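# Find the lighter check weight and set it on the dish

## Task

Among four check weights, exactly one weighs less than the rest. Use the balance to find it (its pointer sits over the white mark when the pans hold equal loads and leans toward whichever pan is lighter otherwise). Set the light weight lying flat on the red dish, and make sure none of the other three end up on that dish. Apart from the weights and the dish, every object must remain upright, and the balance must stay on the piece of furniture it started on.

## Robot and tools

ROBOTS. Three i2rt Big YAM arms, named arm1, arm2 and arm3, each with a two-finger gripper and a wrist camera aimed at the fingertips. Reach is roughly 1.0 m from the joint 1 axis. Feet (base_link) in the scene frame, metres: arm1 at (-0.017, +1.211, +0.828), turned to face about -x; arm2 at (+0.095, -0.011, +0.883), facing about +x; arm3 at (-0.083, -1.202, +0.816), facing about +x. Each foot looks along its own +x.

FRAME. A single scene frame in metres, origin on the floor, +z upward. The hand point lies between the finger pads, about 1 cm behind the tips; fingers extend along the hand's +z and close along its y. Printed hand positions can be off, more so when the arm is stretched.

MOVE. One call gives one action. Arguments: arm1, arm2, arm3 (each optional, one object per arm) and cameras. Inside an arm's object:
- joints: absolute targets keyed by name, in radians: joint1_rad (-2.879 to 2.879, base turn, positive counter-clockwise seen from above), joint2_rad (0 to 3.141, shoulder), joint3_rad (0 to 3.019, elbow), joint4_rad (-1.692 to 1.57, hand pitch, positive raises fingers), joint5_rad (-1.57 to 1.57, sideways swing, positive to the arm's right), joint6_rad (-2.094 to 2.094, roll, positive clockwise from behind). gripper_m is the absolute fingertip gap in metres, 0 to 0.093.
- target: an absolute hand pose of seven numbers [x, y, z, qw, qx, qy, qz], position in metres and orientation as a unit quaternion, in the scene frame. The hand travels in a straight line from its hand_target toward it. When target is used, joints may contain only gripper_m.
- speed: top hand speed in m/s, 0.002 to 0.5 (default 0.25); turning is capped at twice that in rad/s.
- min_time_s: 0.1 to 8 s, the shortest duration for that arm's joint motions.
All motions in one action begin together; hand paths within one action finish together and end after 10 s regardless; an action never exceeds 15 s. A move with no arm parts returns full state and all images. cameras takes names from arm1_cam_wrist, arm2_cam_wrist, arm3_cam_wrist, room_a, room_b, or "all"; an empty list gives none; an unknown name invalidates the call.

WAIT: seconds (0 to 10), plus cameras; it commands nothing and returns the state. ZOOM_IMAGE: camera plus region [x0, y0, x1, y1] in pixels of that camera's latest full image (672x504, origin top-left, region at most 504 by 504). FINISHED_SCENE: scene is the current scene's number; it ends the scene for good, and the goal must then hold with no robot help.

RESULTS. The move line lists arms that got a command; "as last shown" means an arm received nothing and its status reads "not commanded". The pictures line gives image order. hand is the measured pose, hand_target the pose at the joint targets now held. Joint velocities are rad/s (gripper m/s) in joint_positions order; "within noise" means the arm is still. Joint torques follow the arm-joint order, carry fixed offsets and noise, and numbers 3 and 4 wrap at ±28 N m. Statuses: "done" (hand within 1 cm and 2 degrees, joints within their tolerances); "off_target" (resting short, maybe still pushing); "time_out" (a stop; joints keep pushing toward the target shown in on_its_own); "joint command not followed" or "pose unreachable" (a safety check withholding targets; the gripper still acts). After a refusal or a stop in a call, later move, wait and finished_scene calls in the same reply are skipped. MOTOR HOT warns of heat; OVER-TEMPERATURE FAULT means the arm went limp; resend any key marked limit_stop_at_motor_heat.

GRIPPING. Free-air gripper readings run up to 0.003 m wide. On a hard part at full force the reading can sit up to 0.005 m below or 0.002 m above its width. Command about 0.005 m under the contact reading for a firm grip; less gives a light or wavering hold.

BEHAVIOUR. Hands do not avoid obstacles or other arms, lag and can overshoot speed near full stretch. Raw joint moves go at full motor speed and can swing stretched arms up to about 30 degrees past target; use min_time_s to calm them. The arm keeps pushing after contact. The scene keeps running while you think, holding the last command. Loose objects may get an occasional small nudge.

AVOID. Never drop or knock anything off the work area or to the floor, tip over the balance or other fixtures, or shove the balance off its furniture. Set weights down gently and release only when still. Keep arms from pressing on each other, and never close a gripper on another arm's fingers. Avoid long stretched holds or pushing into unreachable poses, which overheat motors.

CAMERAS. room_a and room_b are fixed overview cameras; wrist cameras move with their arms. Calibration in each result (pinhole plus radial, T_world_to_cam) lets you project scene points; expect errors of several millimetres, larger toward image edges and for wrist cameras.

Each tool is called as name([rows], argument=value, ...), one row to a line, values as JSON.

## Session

move()

zoom_image(camera="room_a", region=[285, 205, 375, 275])

zoom_image(camera="room_b", region=[420, 220, 500, 290])

Scene clock: 0.00 s.
Joint torques (N m): no reading
Heat: arm1: hottest joint2_rad 35 °C; arm2: hottest joint2_rad 29 °C; arm3: hottest joint2_rad 34 °C.
Joint velocities: within noise
arm1.joint_positions: joint1_rad=+0.776 joint2_rad=+0.602 joint3_rad=+1.507 joint4_rad=-1.261 joint5_rad=+0.098 joint6_rad=+0.607 gripper_m=+0.09396
arm1.joint_status: not commanded
arm1.hand: x=-0.1701 y=+1.0659 z=+1.4453 quat_wxyz=(-0.349, -0.815, -0.066, +0.457) (m; scene frame)
arm1.hand_target: x=-0.1672 y=+1.0691 z=+1.4583 quat_wxyz=(-0.357, -0.807, -0.065, +0.466) (m; scene frame)
arm1.hand_status: not commanded
arm2.joint_positions: joint1_rad=+0.021 joint2_rad=+0.603 joint3_rad=+1.379 joint4_rad=-1.633 joint5_rad=-0.031 joint6_rad=+0.148 gripper_m=+0.09396
arm2.joint_status: not commanded
arm2.hand: x=-0.0901 y=-0.0175 z=+1.3638 quat_wxyz=(+0.028, +0.934, -0.076, -0.347) (m; scene frame)
arm2.hand_target: x=-0.0886 y=-0.0177 z=+1.3730 quat_wxyz=(+0.029, +0.930, -0.075, -0.358) (m; scene frame)
arm2.hand_status: not commanded
arm3.joint_positions: joint1_rad=+0.525 joint2_rad=+0.628 joint3_rad=+1.422 joint4_rad=-1.611 joint5_rad=-0.278 joint6_rad=-0.485 gripper_m=+0.09396
arm3.joint_status: not commanded
arm3.hand: x=-0.2389 y=-1.3139 z=+1.3216 quat_wxyz=(+0.100, +0.819, +0.423, -0.374) (m; scene frame)
arm3.hand_target: x=-0.2372 y=-1.3133 z=+1.3292 quat_wxyz=(+0.099, +0.815, +0.422, -0.384) (m; scene frame)
arm3.hand_status: not commanded
pictures: arm1_cam_wrist, arm2_cam_wrist, arm3_cam_wrist, room_a, room_b
camera_calibration:
arm1_cam_wrist: T_world_to_cam=[[-0.42556, 0.75561, -0.49795, -0.15913], [0.81571, 0.08205, -0.57262, 0.91838], [-0.39182, -0.64986, -0.65127, 1.65793]] pos_world=[-0.16724, 1.12232, 1.5264]
arm2_cam_wrist: T_world_to_cam=[[0.10182, 0.98831, -0.1135, 0.18216], [0.9514, -0.13008, -0.27914, 0.5057], [-0.29064, -0.07956, -0.95352, 1.36181]] pos_world=[-0.10389, -0.00589, 1.46035]
arm3_cam_wrist: T_world_to_cam=[[-0.75947, 0.63816, 0.12632, 0.49296], [0.56873, 0.7456, -0.34731, 1.61149], [-0.31582, -0.19193, -0.9292, 0.99182]] pos_world=[-0.22889, -1.32575, 1.41902]

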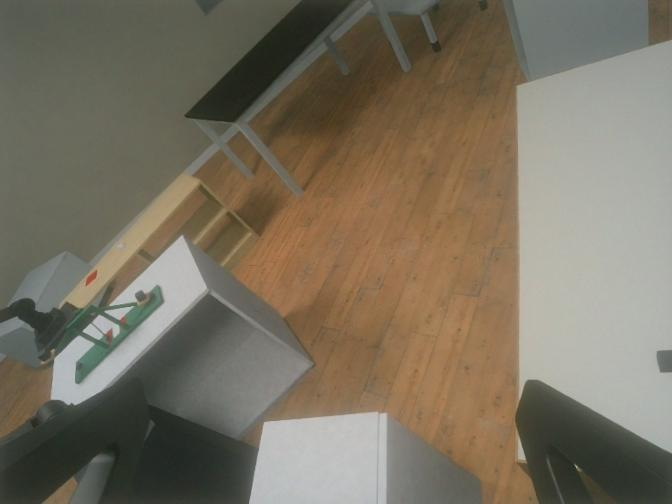

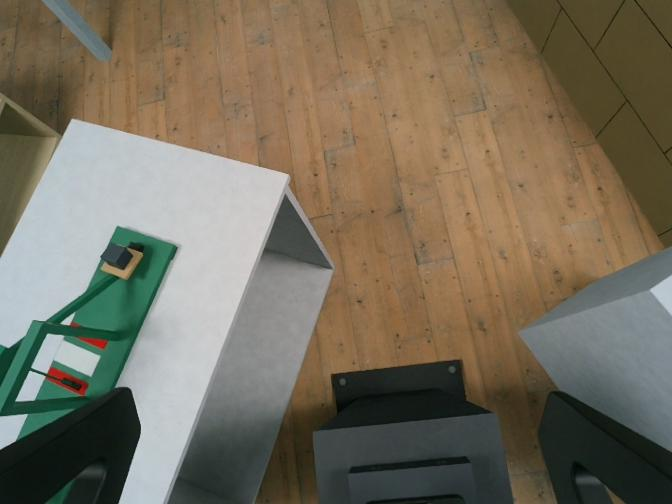

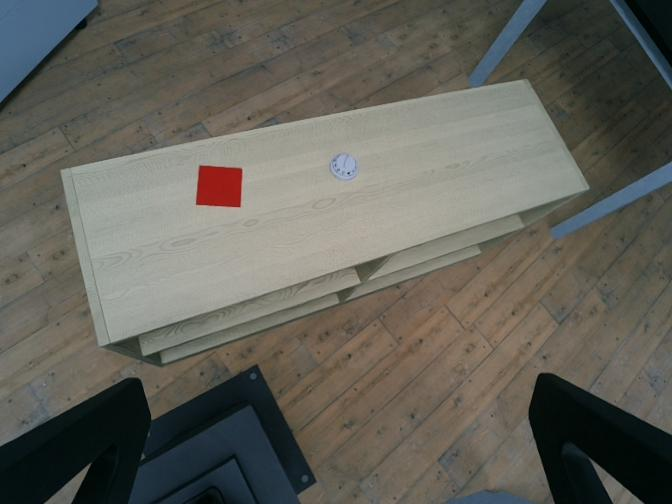

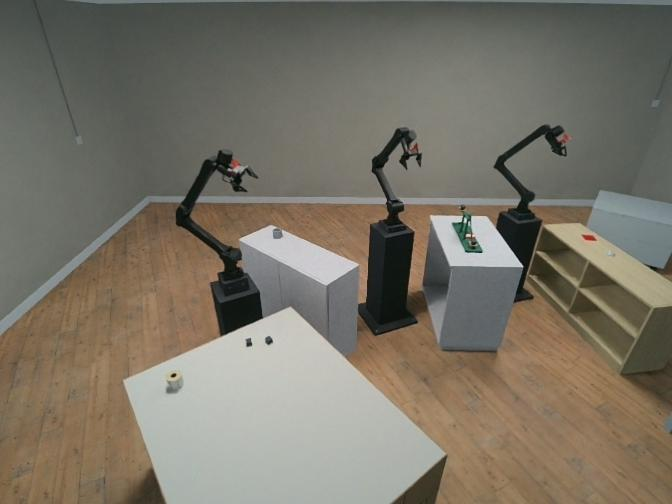

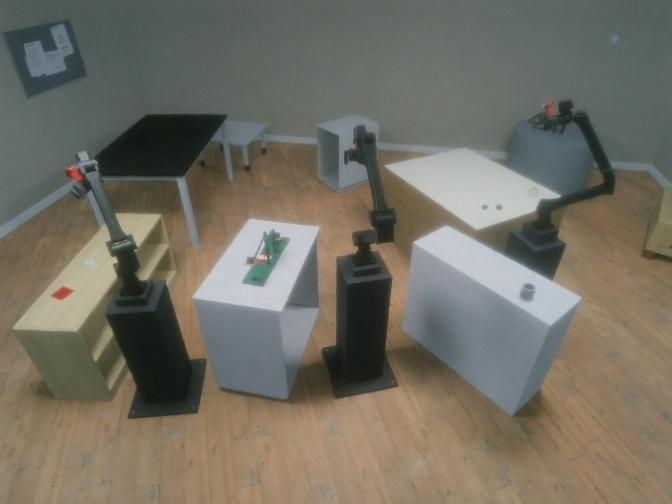

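Scaled by 5.600 from the camera's image (finer frame: 960x720).

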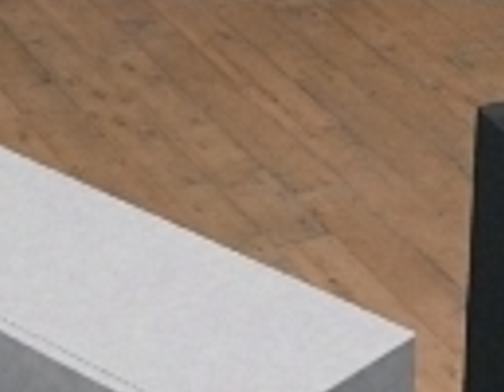

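Scaled by 6.300 from the camera's image (finer frame: 960x720).

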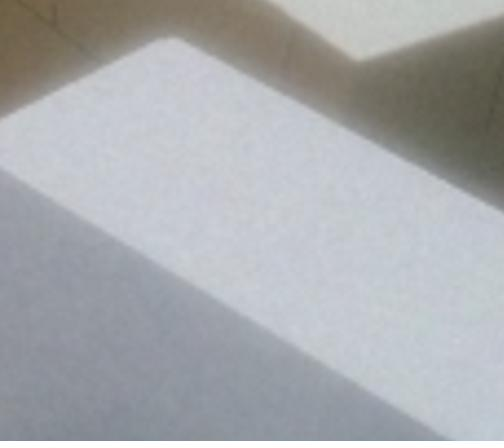

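zoom_image(camera="room_a", region=[430, 190, 510, 260])

zoom_image(camera="room_b", region=[230, 215, 310, 295])

zoom_image(camera="arm2_cam_wrist", region=[0, 200, 220, 504])

zoom_image(camera="room_a", region=[230, 320, 290, 360])

Scaled by 6.300 from the camera's image (finer frame: 960x720).

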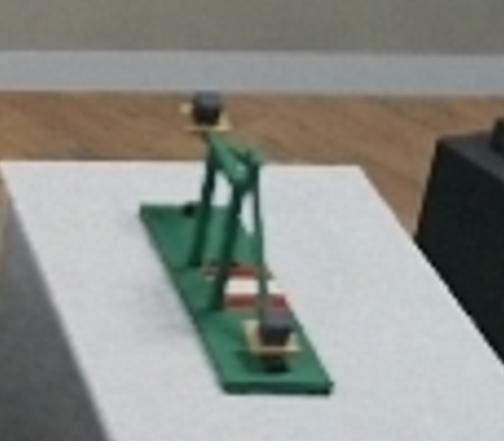

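Scaled by 6.300 from the camera's image (finer frame: 960x720).

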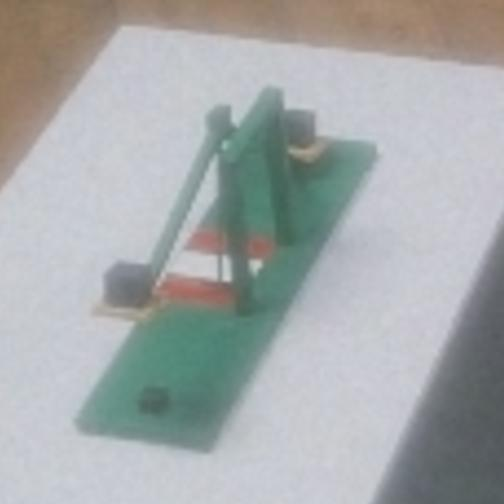

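Scaled by 1.658 from the camera's image (finer frame: 960x720).

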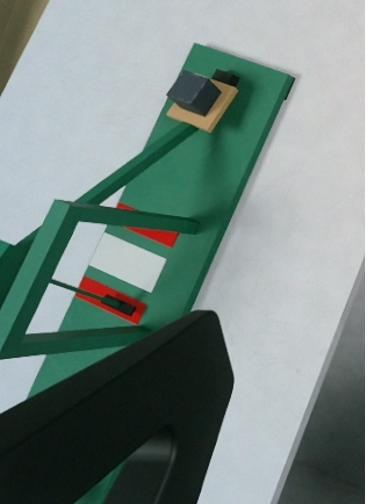

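Scaled by 8.400 from the camera's image (finer frame: 960x720).

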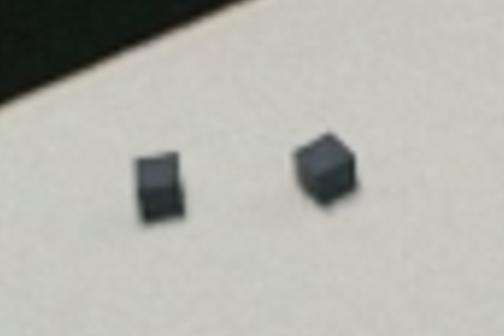

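move(arm3={"joints":{"joint1_rad":1.45,"joint2_rad":1.1,"joint3_rad":1.7,"joint4_rad":-1.5,"joint5_rad":0,"joint6_rad":0}})

move(arm3={"target":[-0.035,-0.66,1.08,0,-0.537,0.843,0],"speed":0.4}, cameras=["arm3_cam_wrist"])

Scene clock: 2.60 s.
Joint torques (N m): arm1=[-0.26 2.96 9.69 2.06 0.08 -0.13] | arm2=[1.44 2.26 10.52 1.72 -0.03 0.09] | arm3=[-0.62 -6.77 9.91 1.8 0.16 0.06]
Heat: arm1: hottest joint2_rad 35 °C; arm2: hottest joint2_rad 29 °C; arm3: hottest joint2_rad 34 °C.
move: arm3 done
Joint velocities: within noise
arm1, arm2: as last shown
arm3.joint_positions: joint1_rad=+1.443 joint2_rad=+1.102 joint3_rad=+1.669 joint4_rad=-1.507 joint5_rad=-0.003 joint6_rad=-0.009 gripper_m=+0.09396
arm3.joint_status: all done
arm3.hand: x=-0.1908 y=-1.5672 z=+1.3192 quat_wxyz=(+0.179, +0.762, +0.569, -0.252)
arm3.hand_target: x=-0.1885 y=-1.5684 z=+1.3354 quat_wxyz=(+0.192, +0.757, +0.565, -0.266)
arm3.hand_status: not commanded
pictures: none

Scene clock: 11.53 s.
Joint torques (N m): arm1=[-1.03 3.02 9.7 2.1 0.09 -0.11] | arm2=[1.61 2.32 10.55 1.77 -0.04 0.09] | arm3=[-1.9 -9.82 8.65 -0.49 0.7 -0.2]
Heat: arm1: hottest joint2_rad 35 °C; arm2: hottest joint3_rad 30 °C; arm3: hottest joint2_rad 34 °C.
move: arm3 moving
Joint velocities: arm1=[within noise] | arm2=[within noise] | arm3=[-0.542 0.806 1.038 -0.007 0.022 0.007 0]
arm1, arm2: as last shown
arm3.joint_positions: joint1_rad=-0.998 joint2_rad=+1.518 joint3_rad=+0.975 joint4_rad=-1.682 joint5_rad=+1.523 joint6_rad=-2.034 gripper_m=+0.09398
arm3.joint_status: not commanded
arm3.hand: x=-0.0559 y=-0.8157 z=+1.0679 quat_wxyz=(+0.249, +0.533, +0.488, +0.645)
arm3.hand_target: x=-0.0467 y=-0.7589 z=+1.0724 quat_wxyz=(+0.261, +0.559, +0.458, +0.640)
arm3.hand_status: moving (0.158 m and 165.6 deg from the pose sent, 0.951 m and 171.8 deg at the start; pose on its path clipped on 235 of 268 steps; a joint's target at an end of its range on 245 of 268 steps)
arm3_cam_wrist: T_world_to_cam=[[-0.20251, 0.42745, -0.88107, 1.28107], [-0.66192, 0.60331, 0.44483, 0.01704], [0.7217, 0.67328, 0.16076, 0.5094]] pos_world=[-0.09694, -0.90084, 1.03923]

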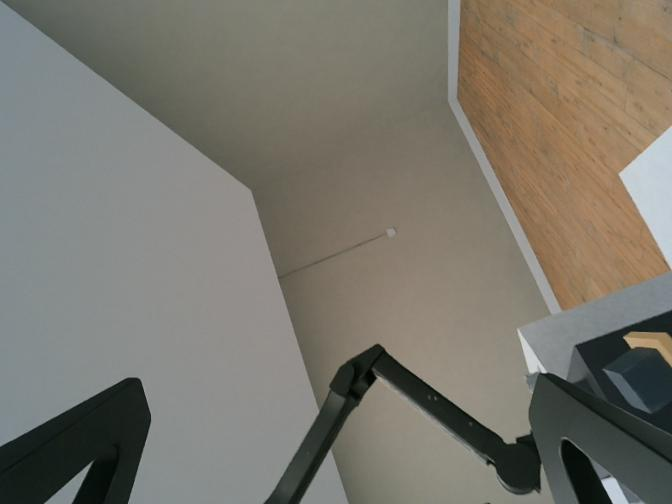

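move(arm3={"joints":{"joint1_rad":-1.0,"joint2_rad":0.9,"joint3_rad":1.2}})

move(arm3={"joints":{"joint1_rad":-1.48,"joint2_rad":1.1,"joint3_rad":1.7,"joint4_rad":-1.5,"joint5_rad":0,"joint6_rad":0}})

move(arm3={"target":[-0.035,-0.67,1.12,0,-0.537,0.843,0],"speed":0.4}, cameras=["arm3_cam_wrist","room_a","room_b"])

Scene clock: 13.43 s.
Joint torques (N m): arm1=[-0.15 3.25 9.77 2.15 0.08 -0.11] | arm2=[1.38 2.02 10.51 1.74 -0.03 0.07] | arm3=[-1.44 -3.08 9.48 0.53 0.74 -0.14]
Heat: arm1: hottest joint2_rad 35 °C; arm2: hottest joint3_rad 30 °C; arm3: hottest joint2_rad 34 °C.
move: arm3 done
Joint velocities: within noise
arm1, arm2: as last shown
arm3.joint_positions: joint1_rad=-0.998 joint2_rad=+0.893 joint3_rad=+1.177 joint4_rad=-1.682 joint5_rad=+1.525 joint6_rad=-2.034 gripper_m=+0.09398
arm3.joint_status: all done
arm3.hand: x=-0.0034 y=-0.9356 z=+1.3114 quat_wxyz=(-0.044, +0.682, +0.246, +0.687)
arm3.hand_target: x=-0.0034 y=-0.9343 z=+1.3188 quat_wxyz=(-0.045, +0.683, +0.244, +0.687)
arm3.hand_status: not commanded
pictures: none

Scene clock: 15.30 s.
Joint torques (N m): arm1=[-0.44 2.78 9.83 2.03 0.09 -0.14] | arm2=[1.44 2.43 10.52 1.72 -0.02 0.09] | arm3=[-1.73 -5.83 10.18 1.91 -0.08 0.07]
Heat: arm1: hottest joint2_rad 35 °C; arm2: hottest joint3_rad 31 °C; arm3: hottest joint2_rad 34 °C.
move: arm3 done
Joint velocities: within noise
arm1, arm2: as last shown
arm3.joint_positions: joint1_rad=-1.473 joint2_rad=+1.094 joint3_rad=+1.665 joint4_rad=-1.509 joint5_rad=+0.003 joint6_rad=-0.009 gripper_m=+0.09400
arm3.joint_status: all done
arm3.hand: x=-0.0499 y=-0.8291 z=+1.3226 quat_wxyz=(-0.229, +0.648, -0.694, -0.215)
arm3.hand_target: x=-0.0472 y=-0.8258 z=+1.3384 quat_wxyz=(-0.241, +0.638, -0.695, -0.228)
arm3.hand_status: not commanded
pictures: none

Scene clock: 17.23 s.
Joint torques (N m): arm1=[-0.38 3.02 9.77 2.13 0.09 -0.12] | arm2=[1.67 2.37 10.58 1.69 -0.02 0.07] | arm3=[-1.61 -16.32 11.15 0.21 -0.04 0.03]
Heat: arm1: hottest joint3_rad 36 °C; arm2: hottest joint3_rad 31 °C; arm3: hottest joint2_rad 35 °C.
move: arm3 off_target
Joint velocities: within noise
arm1, arm2: as last shown
arm3.joint_positions: joint1_rad=-1.472 joint2_rad=+1.722 joint3_rad=+1.832 joint4_rad=-1.677 joint5_rad=+0.013 joint6_rad=+0.346 gripper_m=+0.09400
arm3.joint_status: not commanded
arm3.hand: x=-0.0394 y=-0.6783 z=+1.1076 quat_wxyz=(-0.004, +0.545, -0.839, -0.003)
arm3.hand_target: x=-0.0350 y=-0.6707 z=+1.1196 quat_wxyz=(-0.011, +0.537, -0.843, -0.014)
arm3.hand_status: off_target (0.016 m and 1.1 deg from the pose sent, 0.258 m and 42.0 deg at the start; a joint's target at an end of its range on 27 of 58 steps)
arm3_cam_wrist: T_world_to_cam=[[0.90067, -0.43446, -0.00665, -0.24907], [-0.3942, -0.82345, 0.4081, -0.98919], [-0.18277, -0.36494, -0.91292, 0.84789]] pos_world=[-0.01063, -0.61333, 1.17609]

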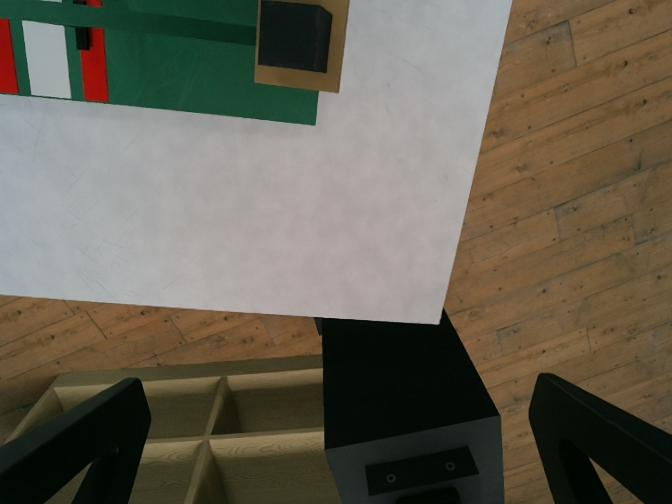

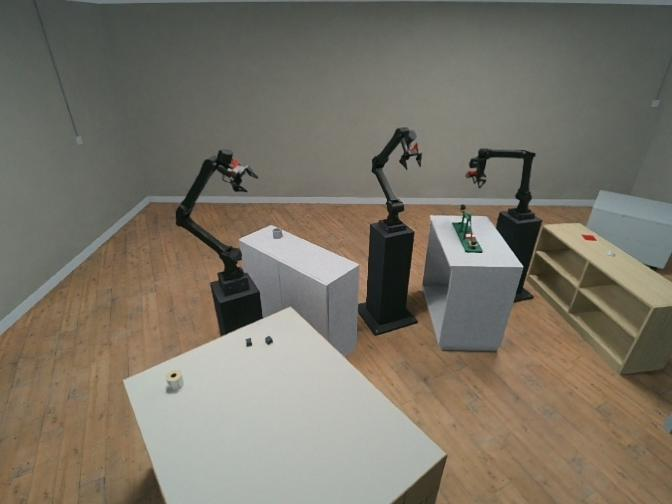

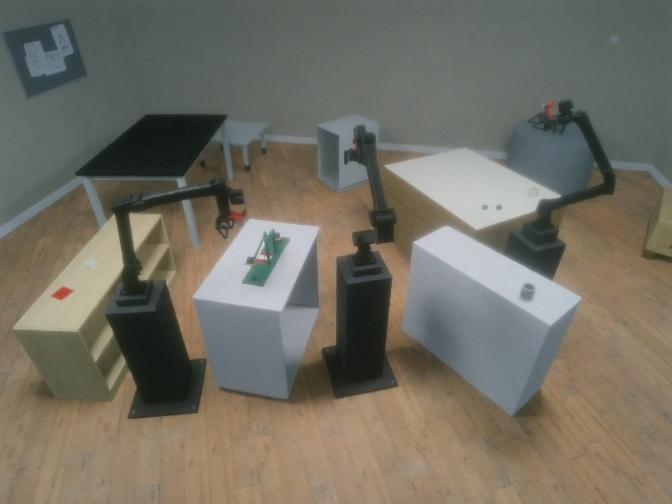

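move(arm3={"target":[-0.022,-0.586,1.01,0,-0.5075,0.8616,0],"speed":0.3}, cameras=["arm3_cam_wrist","room_a"])

zoom_image(camera="room_a", region=[435, 185, 485, 235])

Scene clock: 19.03 s.
Joint torques (N m): arm1=[-0.5 3.31 9.77 2.24 0.08 -0.13] | arm2=[1.55 2.43 10.58 1.74 -0.03 0.08] | arm3=[-1.49 -19.9 11.15 0.32 -0.02 0.03]
Heat: arm1: hottest joint3_rad 36 °C; arm2: hottest joint3_rad 31 °C; arm3: hottest joint2_rad 35 °C.
move: arm3 off_target
Joint velocities: within noise
arm1, arm2: as last shown
arm3.joint_positions: joint1_rad=-1.486 joint2_rad=+1.979 joint3_rad=+1.921 joint4_rad=-1.545 joint5_rad=+0.012 joint6_rad=+0.405 gripper_m=+0.09400
arm3.joint_status: not commanded
arm3.hand: x=-0.0264 y=-0.5973 z=+1.0003 quat_wxyz=(+0.007, +0.514, -0.858, +0.012)
arm3.hand_target: x=-0.0220 y=-0.5866 z=+1.0101 quat_wxyz=(+0.000, +0.507, -0.862, +0.000)
arm3.hand_status: off_target (0.016 m and 1.8 deg from the pose sent, 0.135 m and 5.0 deg at the start)
arm3_cam_wrist: T_world_to_cam=[[0.86701, -0.49822, 0.00776, -0.27965], [-0.45081, -0.77768, 0.43816, -0.87776], [-0.21227, -0.38339, -0.89886, 0.756]] pos_world=[0.00723, -0.5321, 1.06631]

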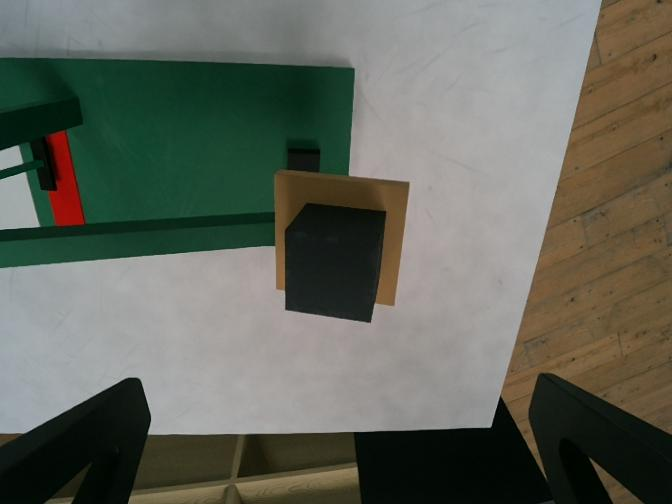

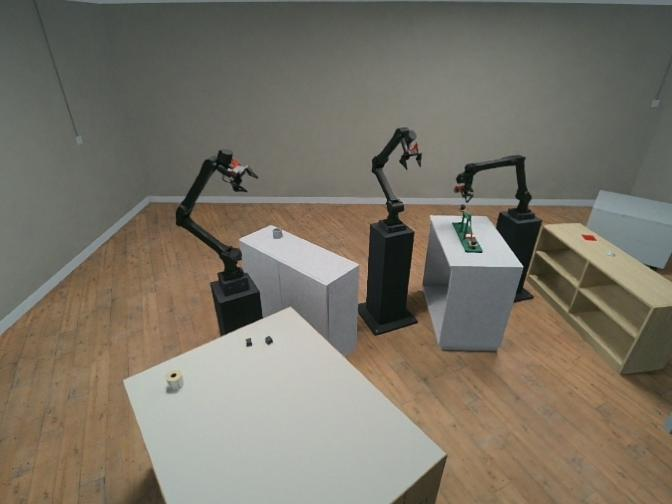

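Scaled by 10.080 from the camera's image (finer frame: 960x720).

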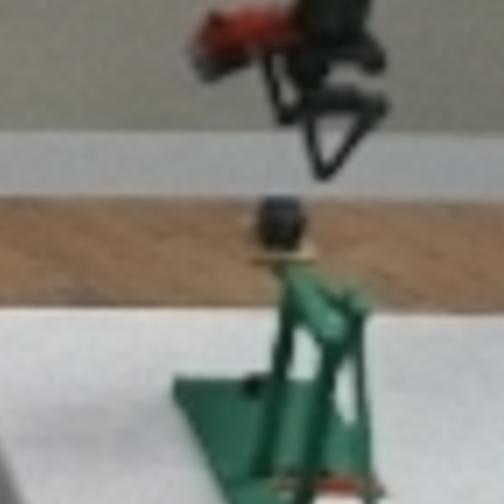

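move(arm3={"target":[-0.023,-0.580,0.955,0,-0.477,0.879,0],"speed":0.12}, cameras=["arm3_cam_wrist","room_a"])

zoom_image(camera="room_a", region=[435, 185, 485, 235])

Scene clock: 20.80 s.
Joint torques (N m): arm1=[-0.15 3.02 9.68 1.98 0.09 -0.13] | arm2=[1.67 2.43 10.59 1.74 -0.03 0.09] | arm3=[-1.32 -18.26 7.77 0.92 -0.01 0.04]
Heat: arm1: hottest joint3_rad 36 °C; arm2: hottest joint3_rad 32 °C; arm3: hottest joint2_rad 35 °C.
move: arm3 off_target
Joint velocities: within noise
arm1, arm2: as last shown
arm3.joint_positions: joint1_rad=-1.486 joint2_rad=+1.986 joint3_rad=+1.874 joint4_rad=-1.433 joint5_rad=+0.012 joint6_rad=+0.476 gripper_m=+0.09400
arm3.joint_status: not commanded
arm3.hand: x=-0.0253 y=-0.5824 z=+0.9781 quat_wxyz=(-0.009, +0.483, -0.876, -0.012)
arm3.hand_target: x=-0.0231 y=-0.5807 z=+0.9554 quat_wxyz=(+0.000, +0.477, -0.879, +0.000)
arm3.hand_status: off_target (0.023 m and 1.9 deg from the pose sent, 0.049 m and 5.2 deg at the start)
arm3_cam_wrist: T_world_to_cam=[[0.8288, -0.55923, -0.01867, -0.28367], [-0.50872, -0.76701, 0.39102, -0.8051], [-0.23299, -0.31458, -0.92019, 0.80239]] pos_world=[0.01248, -0.52374, 1.04787]

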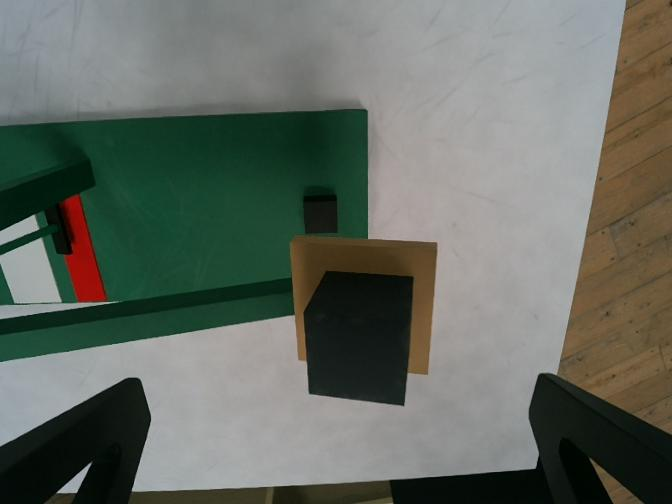

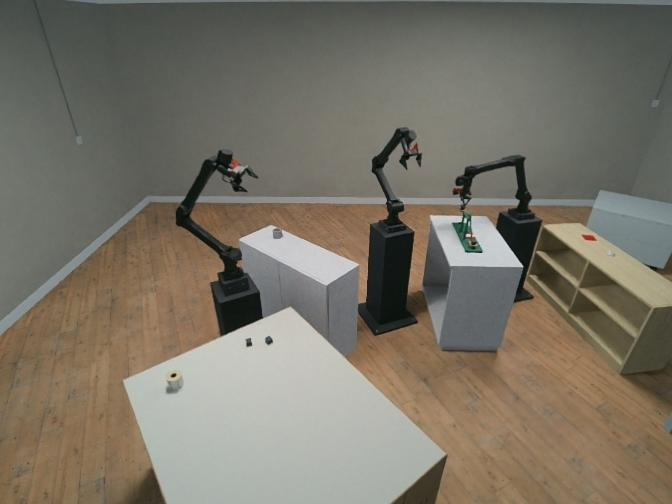

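Scaled by 10.080 from the camera's image (finer frame: 960x720).

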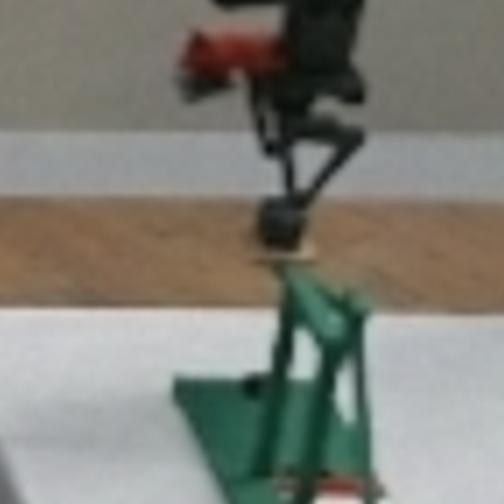

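move(arm3={"target":[-0.022,-0.585,0.936,0,-0.477,0.879,0],"speed":0.1}, cameras=["arm3_cam_wrist","room_a"])

zoom_image(camera="room_a", region=[435, 185, 485, 235])

Scene clock: 22.10 s.
Joint torques (N m): arm1=[-0.85 2.78 9.81 2.18 0.1 -0.14] | arm2=[1.49 2.37 10.55 1.74 -0.04 0.09] | arm3=[-1.44 -18.61 7.54 0.9 -0.01 0.02]
Heat: arm1: hottest joint3_rad 36 °C; arm2: hottest joint3_rad 32 °C; arm3: hottest joint2_rad 35 °C.
move: arm3 off_target
Joint velocities: within noise
arm1.joint_positions: joint1_rad=+0.776 joint2_rad=+0.602 joint3_rad=+1.507 joint4_rad=-1.261 joint5_rad=+0.098 joint6_rad=+0.607 gripper_m=+0.09396
arm1.joint_status: not commanded
arm1.hand: x=-0.1701 y=+1.0659 z=+1.4453 quat_wxyz=(-0.349, -0.815, -0.066, +0.457)
arm1.hand_target: x=-0.1672 y=+1.0691 z=+1.4583 quat_wxyz=(-0.357, -0.807, -0.065, +0.466)
arm1.hand_status: not commanded
arm2.joint_positions: joint1_rad=+0.021 joint2_rad=+0.603 joint3_rad=+1.379 joint4_rad=-1.633 joint5_rad=-0.031 joint6_rad=+0.148 gripper_m=+0.09396
arm2.joint_status: not commanded
arm2.hand: x=-0.0901 y=-0.0175 z=+1.3638 quat_wxyz=(+0.028, +0.934, -0.076, -0.347)
arm2.hand_target: x=-0.0886 y=-0.0177 z=+1.3730 quat_wxyz=(+0.029, +0.930, -0.075, -0.358)
arm2.hand_status: not commanded
arm3.joint_positions: joint1_rad=-1.486 joint2_rad=+1.986 joint3_rad=+1.818 joint4_rad=-1.380 joint5_rad=+0.012 joint6_rad=+0.477 gripper_m=+0.09400
arm3.joint_status: not commanded
arm3.hand: x=-0.0258 y=-0.5859 z=+0.9571 quat_wxyz=(-0.009, +0.483, -0.876, -0.011)
arm3.hand_target: x=-0.0221 y=-0.5856 z=+0.9364 quat_wxyz=(+0.000, +0.477, -0.879, +0.000)
arm3.hand_status: off_target (0.022 m and 1.7 deg from the pose sent, 0.042 m and 1.9 deg at the start)
arm3_cam_wrist: T_world_to_cam=[[0.82861, -0.55956, -0.01734, -0.28704], [-0.5089, -0.76578, 0.39318, -0.80121], [-0.23328, -0.31697, -0.9193, 0.77965]] pos_world=[0.01198, -0.52704, 1.02677]

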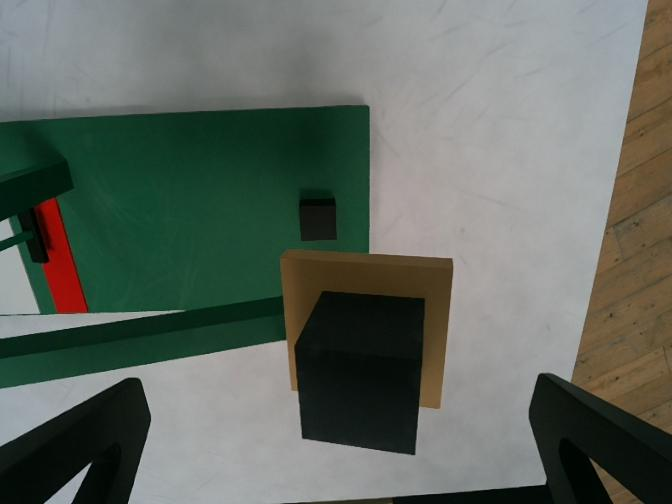

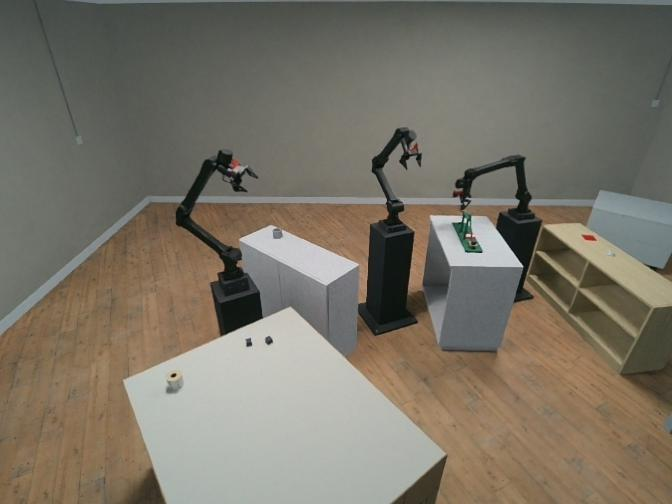

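Scaled by 10.080 from the camera's image (finer frame: 960x720).

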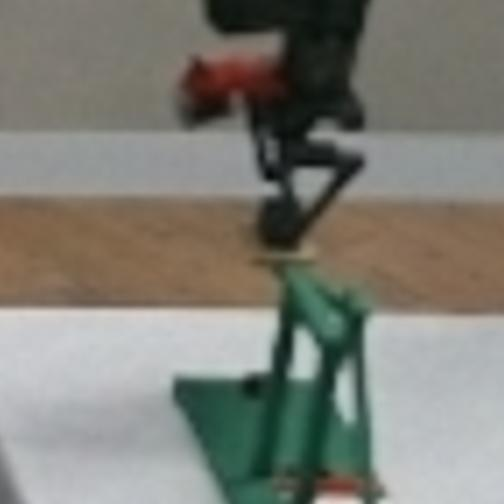

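move(arm3={"target":[-0.014,-0.590,0.930,0,-0.477,0.879,0],"speed":0.1})

move(arm3={"joints":{"gripper_m":0.02}}, cameras=["arm3_cam_wrist"])

Scene clock: 23.33 s.
Joint torques (N m): arm1=[-0.38 3.08 9.83 2.02 0.07 -0.15] | arm2=[1.67 2.26 10.54 1.73 -0.02 0.08] | arm3=[-1.44 -18.96 7.47 0.94 -0.01 -0.12]
Heat: arm1: hottest joint3_rad 36 °C; arm2: hottest joint3_rad 32 °C; arm3: hottest joint2_rad 35 °C.
move: arm3 off_target
Joint velocities: within noise
arm1, arm2: as last shown
arm3.joint_positions: joint1_rad=-1.501 joint2_rad=+1.986 joint3_rad=+1.791 joint4_rad=-1.360 joint5_rad=+0.012 joint6_rad=+0.477 gripper_m=+0.09400
arm3.joint_status: not commanded
arm3.hand: x=-0.0167 y=-0.5904 z=+0.9467 quat_wxyz=(-0.007, +0.476, -0.880, -0.008)
arm3.hand_target: x=-0.0140 y=-0.5904 z=+0.9303 quat_wxyz=(+0.000, +0.477, -0.879, +0.000)
arm3.hand_status: off_target (0.017 m and 1.2 deg from the pose sent, 0.030 m and 1.7 deg at the start)
pictures: none

Scene clock: 24.03 s.
Joint torques (N m): arm1=[-0.21 2.9 9.87 2.15 0.05 -0.13] | arm2=[1.38 2.49 10.55 1.73 -0.02 0.08] | arm3=[-1.44 -18.96 7.49 0.8 0.14 -0.12]
Heat: arm1: hottest joint3_rad 36 °C; arm2: hottest joint3_rad 32 °C; arm3: hottest joint2_rad 36 °C.
move: arm3 off_target
Joint velocities: within noise
arm1, arm2: as last shown
arm3.joint_positions: joint1_rad=-1.501 joint2_rad=+1.986 joint3_rad=+1.791 joint4_rad=-1.357 joint5_rad=+0.008 joint6_rad=+0.477 gripper_m=+0.03004
arm3.joint_status: gripper_m off_target (ended at +0.03007, target +0.02000)
arm3.hand: x=-0.0172 y=-0.5895 z=+0.9467 quat_wxyz=(-0.006, +0.476, -0.880, -0.010)
arm3.hand_target: x=-0.0140 y=-0.5903 z=+0.9303 quat_wxyz=(+0.000, +0.477, -0.879, +0.000)
arm3.hand_status: not commanded
arm3_cam_wrist: T_world_to_cam=[[0.81975, -0.57241, -0.01884, -0.30268], [-0.51902, -0.75639, 0.39811, -0.79478], [-0.24213, -0.31658, -0.91714, 0.76887]] pos_world=[0.02178, -0.53102, 1.01588]

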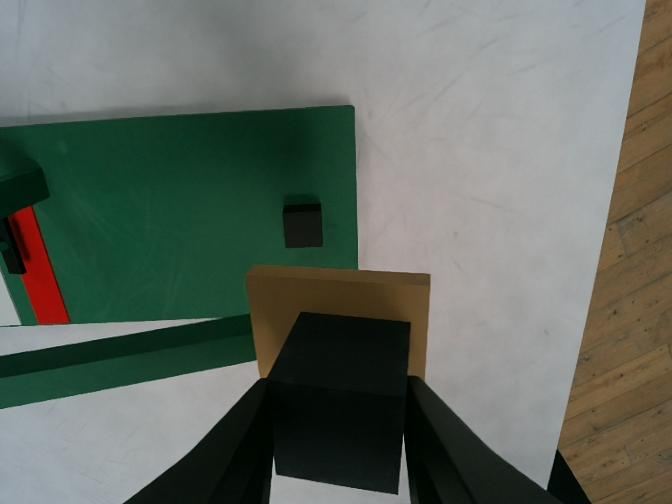

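move(arm3={"target":[-0.016,-0.61,1.06,0.006,-0.476,0.880,0.010],"speed":0.2})

move(arm3={"joints":{"joint1_rad":1.18,"joint2_rad":1.2,"joint3_rad":1.7,"joint4_rad":-1.3,"joint5_rad":0}})

move(arm3={"target":[-0.37,-1.65,0.90,0.0085,0.962,0.2743,-0.008],"speed":0.4}, cameras=["arm3_cam_wrist","room_a"])

Scene clock: 26.23 s.
Joint torques (N m): arm1=[-0.38 2.9 9.77 1.99 0.11 -0.13] | arm2=[1.73 2.43 10.52 1.69 -0.03 0.09] | arm3=[-1.26 -19.31 11.43 0.23 0.09 -0.07]
Heat: arm1: hottest joint3_rad 37 °C; arm2: hottest joint3_rad 33 °C; arm3: hottest joint2_rad 36 °C.
move: arm3 off_target
Joint velocities: within noise
arm1, arm2: as last shown
arm3.joint_positions: joint1_rad=-1.501 joint2_rad=+1.899 joint3_rad=+1.916 joint4_rad=-1.603 joint5_rad=+0.008 joint6_rad=+0.477 gripper_m=+0.03004
arm3.joint_status: not commanded
arm3.hand: x=-0.0194 y=-0.6196 z=+1.0447 quat_wxyz=(+0.003, +0.476, -0.880, +0.004)
arm3.hand_target: x=-0.0161 y=-0.6107 z=+1.0600 quat_wxyz=(-0.006, +0.476, -0.880, -0.010)
arm3.hand_status: off_target (0.018 m and 1.9 deg from the pose sent, 0.115 m and 0.0 deg at the start)
pictures: none

Scene clock: 28.57 s.
Joint torques (N m): arm1=[-0.15 3.14 9.76 2.06 0.11 -0.15] | arm2=[1.67 2.14 10.59 1.73 -0.02 0.08] | arm3=[-0.91 -10.58 8.77 1.8 0.1 -0.11]
Heat: arm1: hottest joint3_rad 37 °C; arm2: hottest joint3_rad 33 °C; arm3: hottest joint2_rad 36 °C.
move: arm3 done
Joint velocities: within noise
arm1, arm2: as last shown
arm3.joint_positions: joint1_rad=+1.175 joint2_rad=+1.221 joint3_rad=+1.691 joint4_rad=-1.304 joint5_rad=+0.000 joint6_rad=+0.477 gripper_m=+0.03005
arm3.joint_status: all done
arm3.hand: x=-0.3279 y=-1.5946 z=+1.3150 quat_wxyz=(+0.239, +0.900, +0.245, -0.269)
arm3.hand_target: x=-0.3221 y=-1.5898 z=+1.3295 quat_wxyz=(+0.250, +0.893, +0.247, -0.281)
arm3.hand_status: not commanded
pictures: none

Scene clock: 30.63 s.
Joint torques (N m): arm1=[-0.5 2.9 9.73 2.13 0.07 -0.14] | arm2=[1.55 2.43 10.56 1.72 -0.02 0.08] | arm3=[-1.9 -17.38 10.52 0.66 0.05 -0.12]
Heat: arm1: hottest joint3_rad 37 °C; arm2: hottest joint3_rad 33 °C; arm3: hottest joint2_rad 36 °C.
move: arm3 off_target
Joint velocities: within noise
arm1, arm2: as last shown
arm3.joint_positions: joint1_rad=+1.175 joint2_rad=+1.805 joint3_rad=+1.350 joint4_rad=-1.145 joint5_rad=-0.012 joint6_rad=+0.450 gripper_m=+0.03005
arm3.joint_status: not commanded
arm3.hand: x=-0.3563 y=-1.6343 z=+0.8840 quat_wxyz=(-0.009, +0.962, +0.273, +0.011)
arm3.hand_target: x=-0.3696 y=-1.6491 z=+0.9003 quat_wxyz=(+0.008, +0.962, +0.274, -0.008)
arm3.hand_status: off_target (0.026 m and 3.0 deg from the pose sent, 0.421 m and 40.9 deg at the start)
arm3_cam_wrist: T_world_to_cam=[[-0.49858, 0.86682, 0.0063, 1.23626], [0.77995, 0.44541, 0.43964, 0.65417], [0.37828, 0.22412, -0.89815, 1.38641]] pos_world=[-0.4183, -1.6737, 0.94981]

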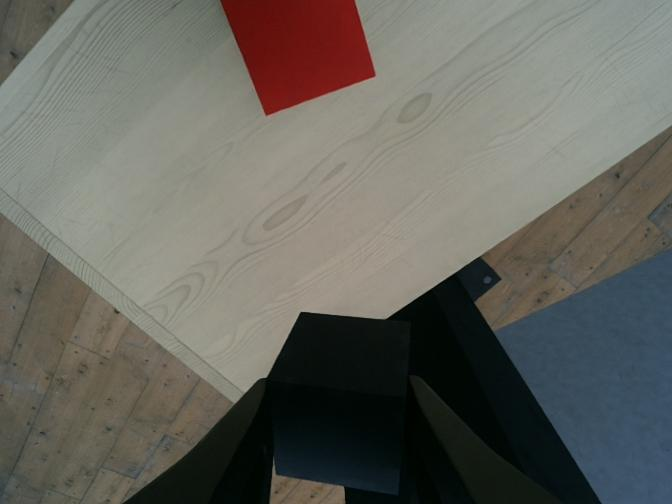

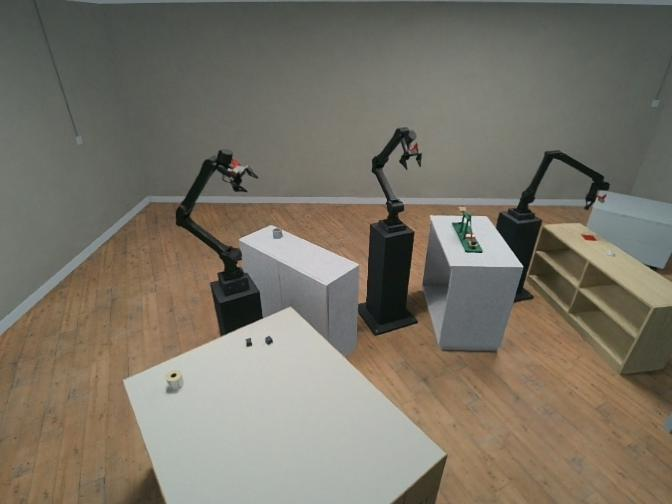

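move(arm3={"target":[-0.428,-1.713,0.73,0.018,0.962,0.2743,-0.018],"speed":0.3}, cameras=["arm3_cam_wrist","room_a","room_b"])

zoom_image(camera="room_a", region=[565, 205, 625, 265])

Scene clock: 32.50 s.
Joint torques (N m): arm1=[-0.03 2.61 9.85 1.96 0.07 -0.15] | arm2=[1.44 2.26 10.58 1.73 -0.02 0.07] | arm3=[-1.96 -20.13 9.2 0.8 -0.02 -0.12]
Heat: arm1: hottest joint3_rad 37 °C; arm2: hottest joint3_rad 33 °C; arm3: hottest joint2_rad 36 °C.
move: arm3 off_target
Joint velocities: within noise
arm1, arm2: as last shown
arm3.joint_positions: joint1_rad=+1.154 joint2_rad=+2.190 joint3_rad=+1.511 joint4_rad=-0.869 joint5_rad=-0.012 joint6_rad=+0.429 gripper_m=+0.03005
arm3.joint_status: not commanded
arm3.hand: x=-0.4156 y=-1.7006 z=+0.7281 quat_wxyz=(+0.008, +0.962, +0.273, -0.008)
arm3.hand_target: x=-0.4278 y=-1.7124 z=+0.7304 quat_wxyz=(+0.018, +0.961, +0.274, -0.018)
arm3.hand_status: off_target (0.018 m and 1.6 deg from the pose sent, 0.187 m and 4.5 deg at the start)
arm3_cam_wrist: T_world_to_cam=[[-0.49893, 0.86647, -0.0174, 1.28162], [0.79144, 0.46372, 0.39823, 0.86461], [0.35312, 0.18492, -0.91712, 1.22055]] pos_world=[-0.47585, -1.73712, 0.79738]

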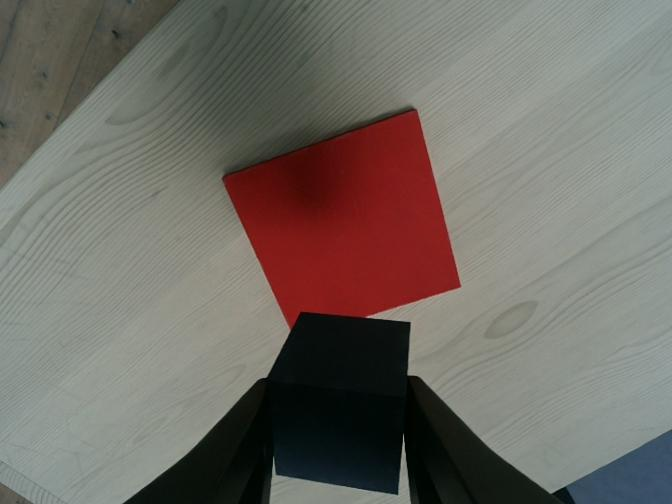

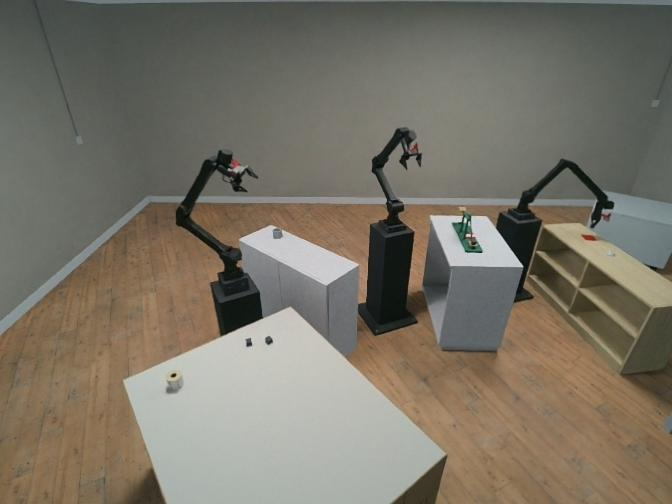

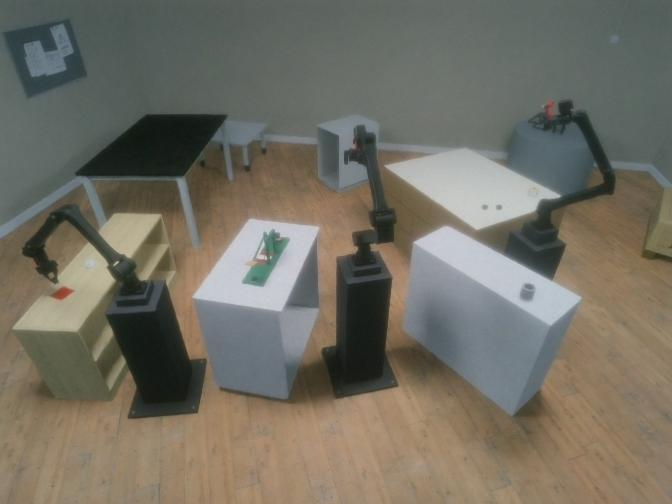

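Scaled by 8.400 from the camera's image (finer frame: 960x720).

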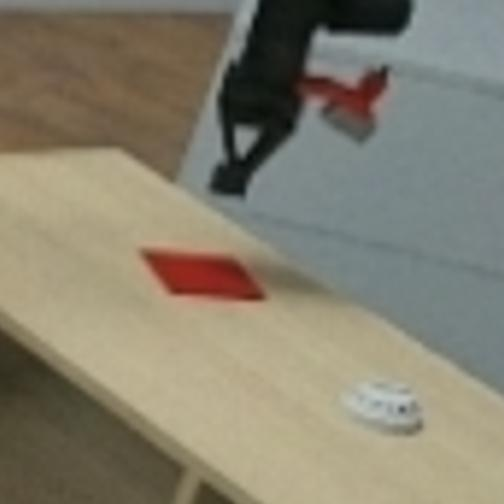

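move(arm3={"target":[-0.434,-1.719,0.69,0.018,0.962,0.2743,-0.018],"speed":0.15})

move(arm3={"target":[-0.434,-1.719,0.675,0.018,0.962,0.2743,-0.018],"speed":0.05}, cameras=["arm3_cam_wrist","room_a"])

zoom_image(camera="room_a", region=[565, 205, 625, 265])

Scene clock: 34.13 s.
Joint torques (N m): arm1=[-0.09 2.9 9.66 2.09 0.11 -0.13] | arm2=[1.55 2.43 10.61 1.77 -0.02 0.08] | arm3=[-2.02 -20.07 8.99 0.94 -0.02 -0.14]
Heat: arm1: hottest joint3_rad 38 °C; arm2: hottest joint3_rad 34 °C; arm3: hottest joint2_rad 37 °C.
move: arm3 off_target
Joint velocities: within noise
arm1, arm2: as last shown
arm3.joint_positions: joint1_rad=+1.153 joint2_rad=+2.267 joint3_rad=+1.541 joint4_rad=-0.819 joint5_rad=-0.012 joint6_rad=+0.428 gripper_m=+0.03005
arm3.joint_status: not commanded
arm3.hand: x=-0.4211 y=-1.7079 z=+0.6923 quat_wxyz=(+0.009, +0.962, +0.274, -0.009)
arm3.hand_target: x=-0.4337 y=-1.7186 z=+0.6904 quat_wxyz=(+0.018, +0.961, +0.274, -0.018)
arm3.hand_status: off_target (0.017 m and 1.4 deg from the pose sent, 0.046 m and 1.6 deg at the start)
pictures: none

Scene clock: 35.23 s.
Joint torques (N m): arm1=[0.15 2.73 9.73 2.11 0.11 -0.13] | arm2=[1.55 2.37 10.51 1.73 -0.03 0.09] | arm3=[-2.02 -19.84 9.02 0.96 -0.02 -0.12]
Heat: arm1: hottest joint3_rad 38 °C; arm2: hottest joint3_rad 34 °C; arm3: hottest joint2_rad 37 °C.
move: arm3 off_target
Joint velocities: within noise
arm1.joint_positions: joint1_rad=+0.776 joint2_rad=+0.602 joint3_rad=+1.507 joint4_rad=-1.261 joint5_rad=+0.098 joint6_rad=+0.607 gripper_m=+0.09396
arm1.joint_status: not commanded
arm1.hand: x=-0.1701 y=+1.0659 z=+1.4453 quat_wxyz=(-0.349, -0.815, -0.066, +0.457)
arm1.hand_target: x=-0.1672 y=+1.0691 z=+1.4583 quat_wxyz=(-0.357, -0.807, -0.065, +0.466)
arm1.hand_status: not commanded
arm2.joint_positions: joint1_rad=+0.021 joint2_rad=+0.603 joint3_rad=+1.379 joint4_rad=-1.633 joint5_rad=-0.031 joint6_rad=+0.148 gripper_m=+0.09396
arm2.joint_status: not commanded
arm2.hand: x=-0.0901 y=-0.0175 z=+1.3638 quat_wxyz=(+0.028, +0.934, -0.076, -0.347)
arm2.hand_target: x=-0.0886 y=-0.0177 z=+1.3730 quat_wxyz=(+0.029, +0.930, -0.075, -0.358)
arm2.hand_status: not commanded
arm3.joint_positions: joint1_rad=+1.153 joint2_rad=+2.286 joint3_rad=+1.541 joint4_rad=-0.795 joint5_rad=-0.012 joint6_rad=+0.428 gripper_m=+0.03005
arm3.joint_status: not commanded
arm3.hand: x=-0.4218 y=-1.7086 z=+0.6813 quat_wxyz=(+0.011, +0.962, +0.274, -0.011)
arm3.hand_target: x=-0.4336 y=-1.7185 z=+0.6754 quat_wxyz=(+0.018, +0.961, +0.274, -0.018)
arm3.hand_status: off_target (0.017 m and 1.1 deg from the pose sent, 0.024 m and 1.4 deg at the start)
arm3_cam_wrist: T_world_to_cam=[[-0.50039, 0.86554, -0.02129, 1.28508], [0.79237, 0.46772, 0.39165, 0.90356], [0.34894, 0.17911, -0.91987, 1.17136]] pos_world=[-0.48164, -1.74471, 0.75097]

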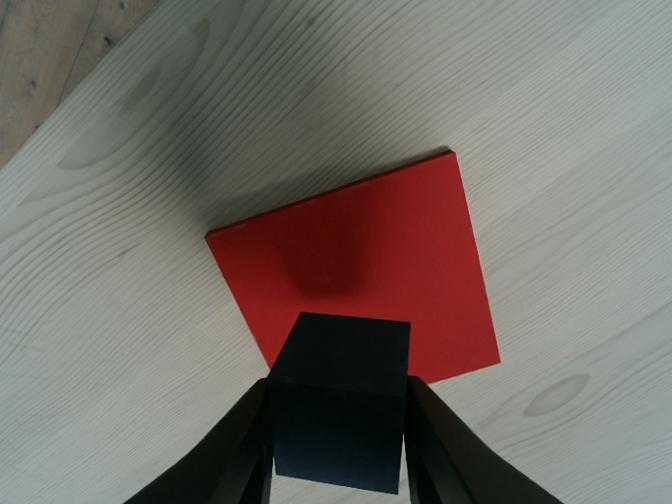

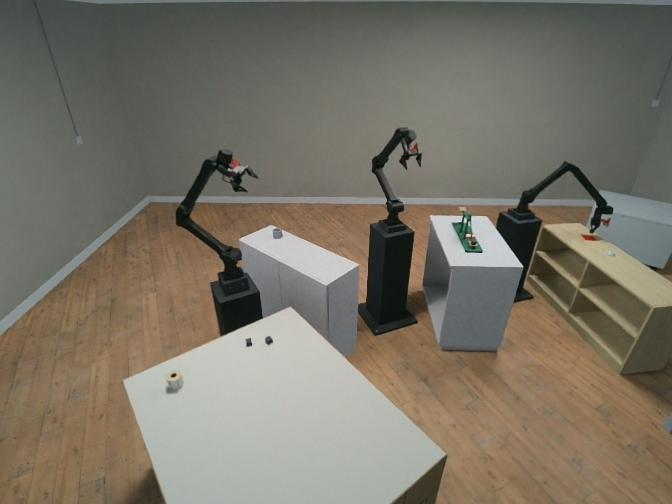

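Scaled by 8.400 from the camera's image (finer frame: 960x720).

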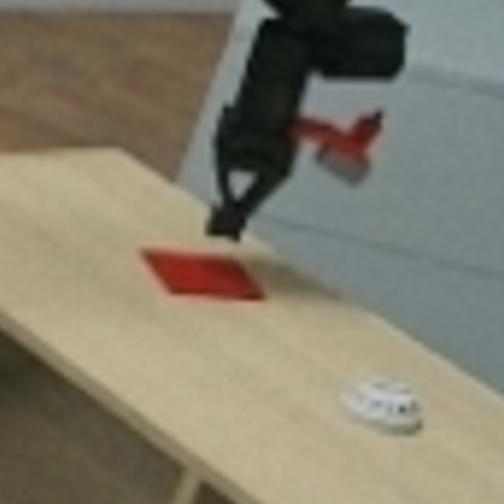

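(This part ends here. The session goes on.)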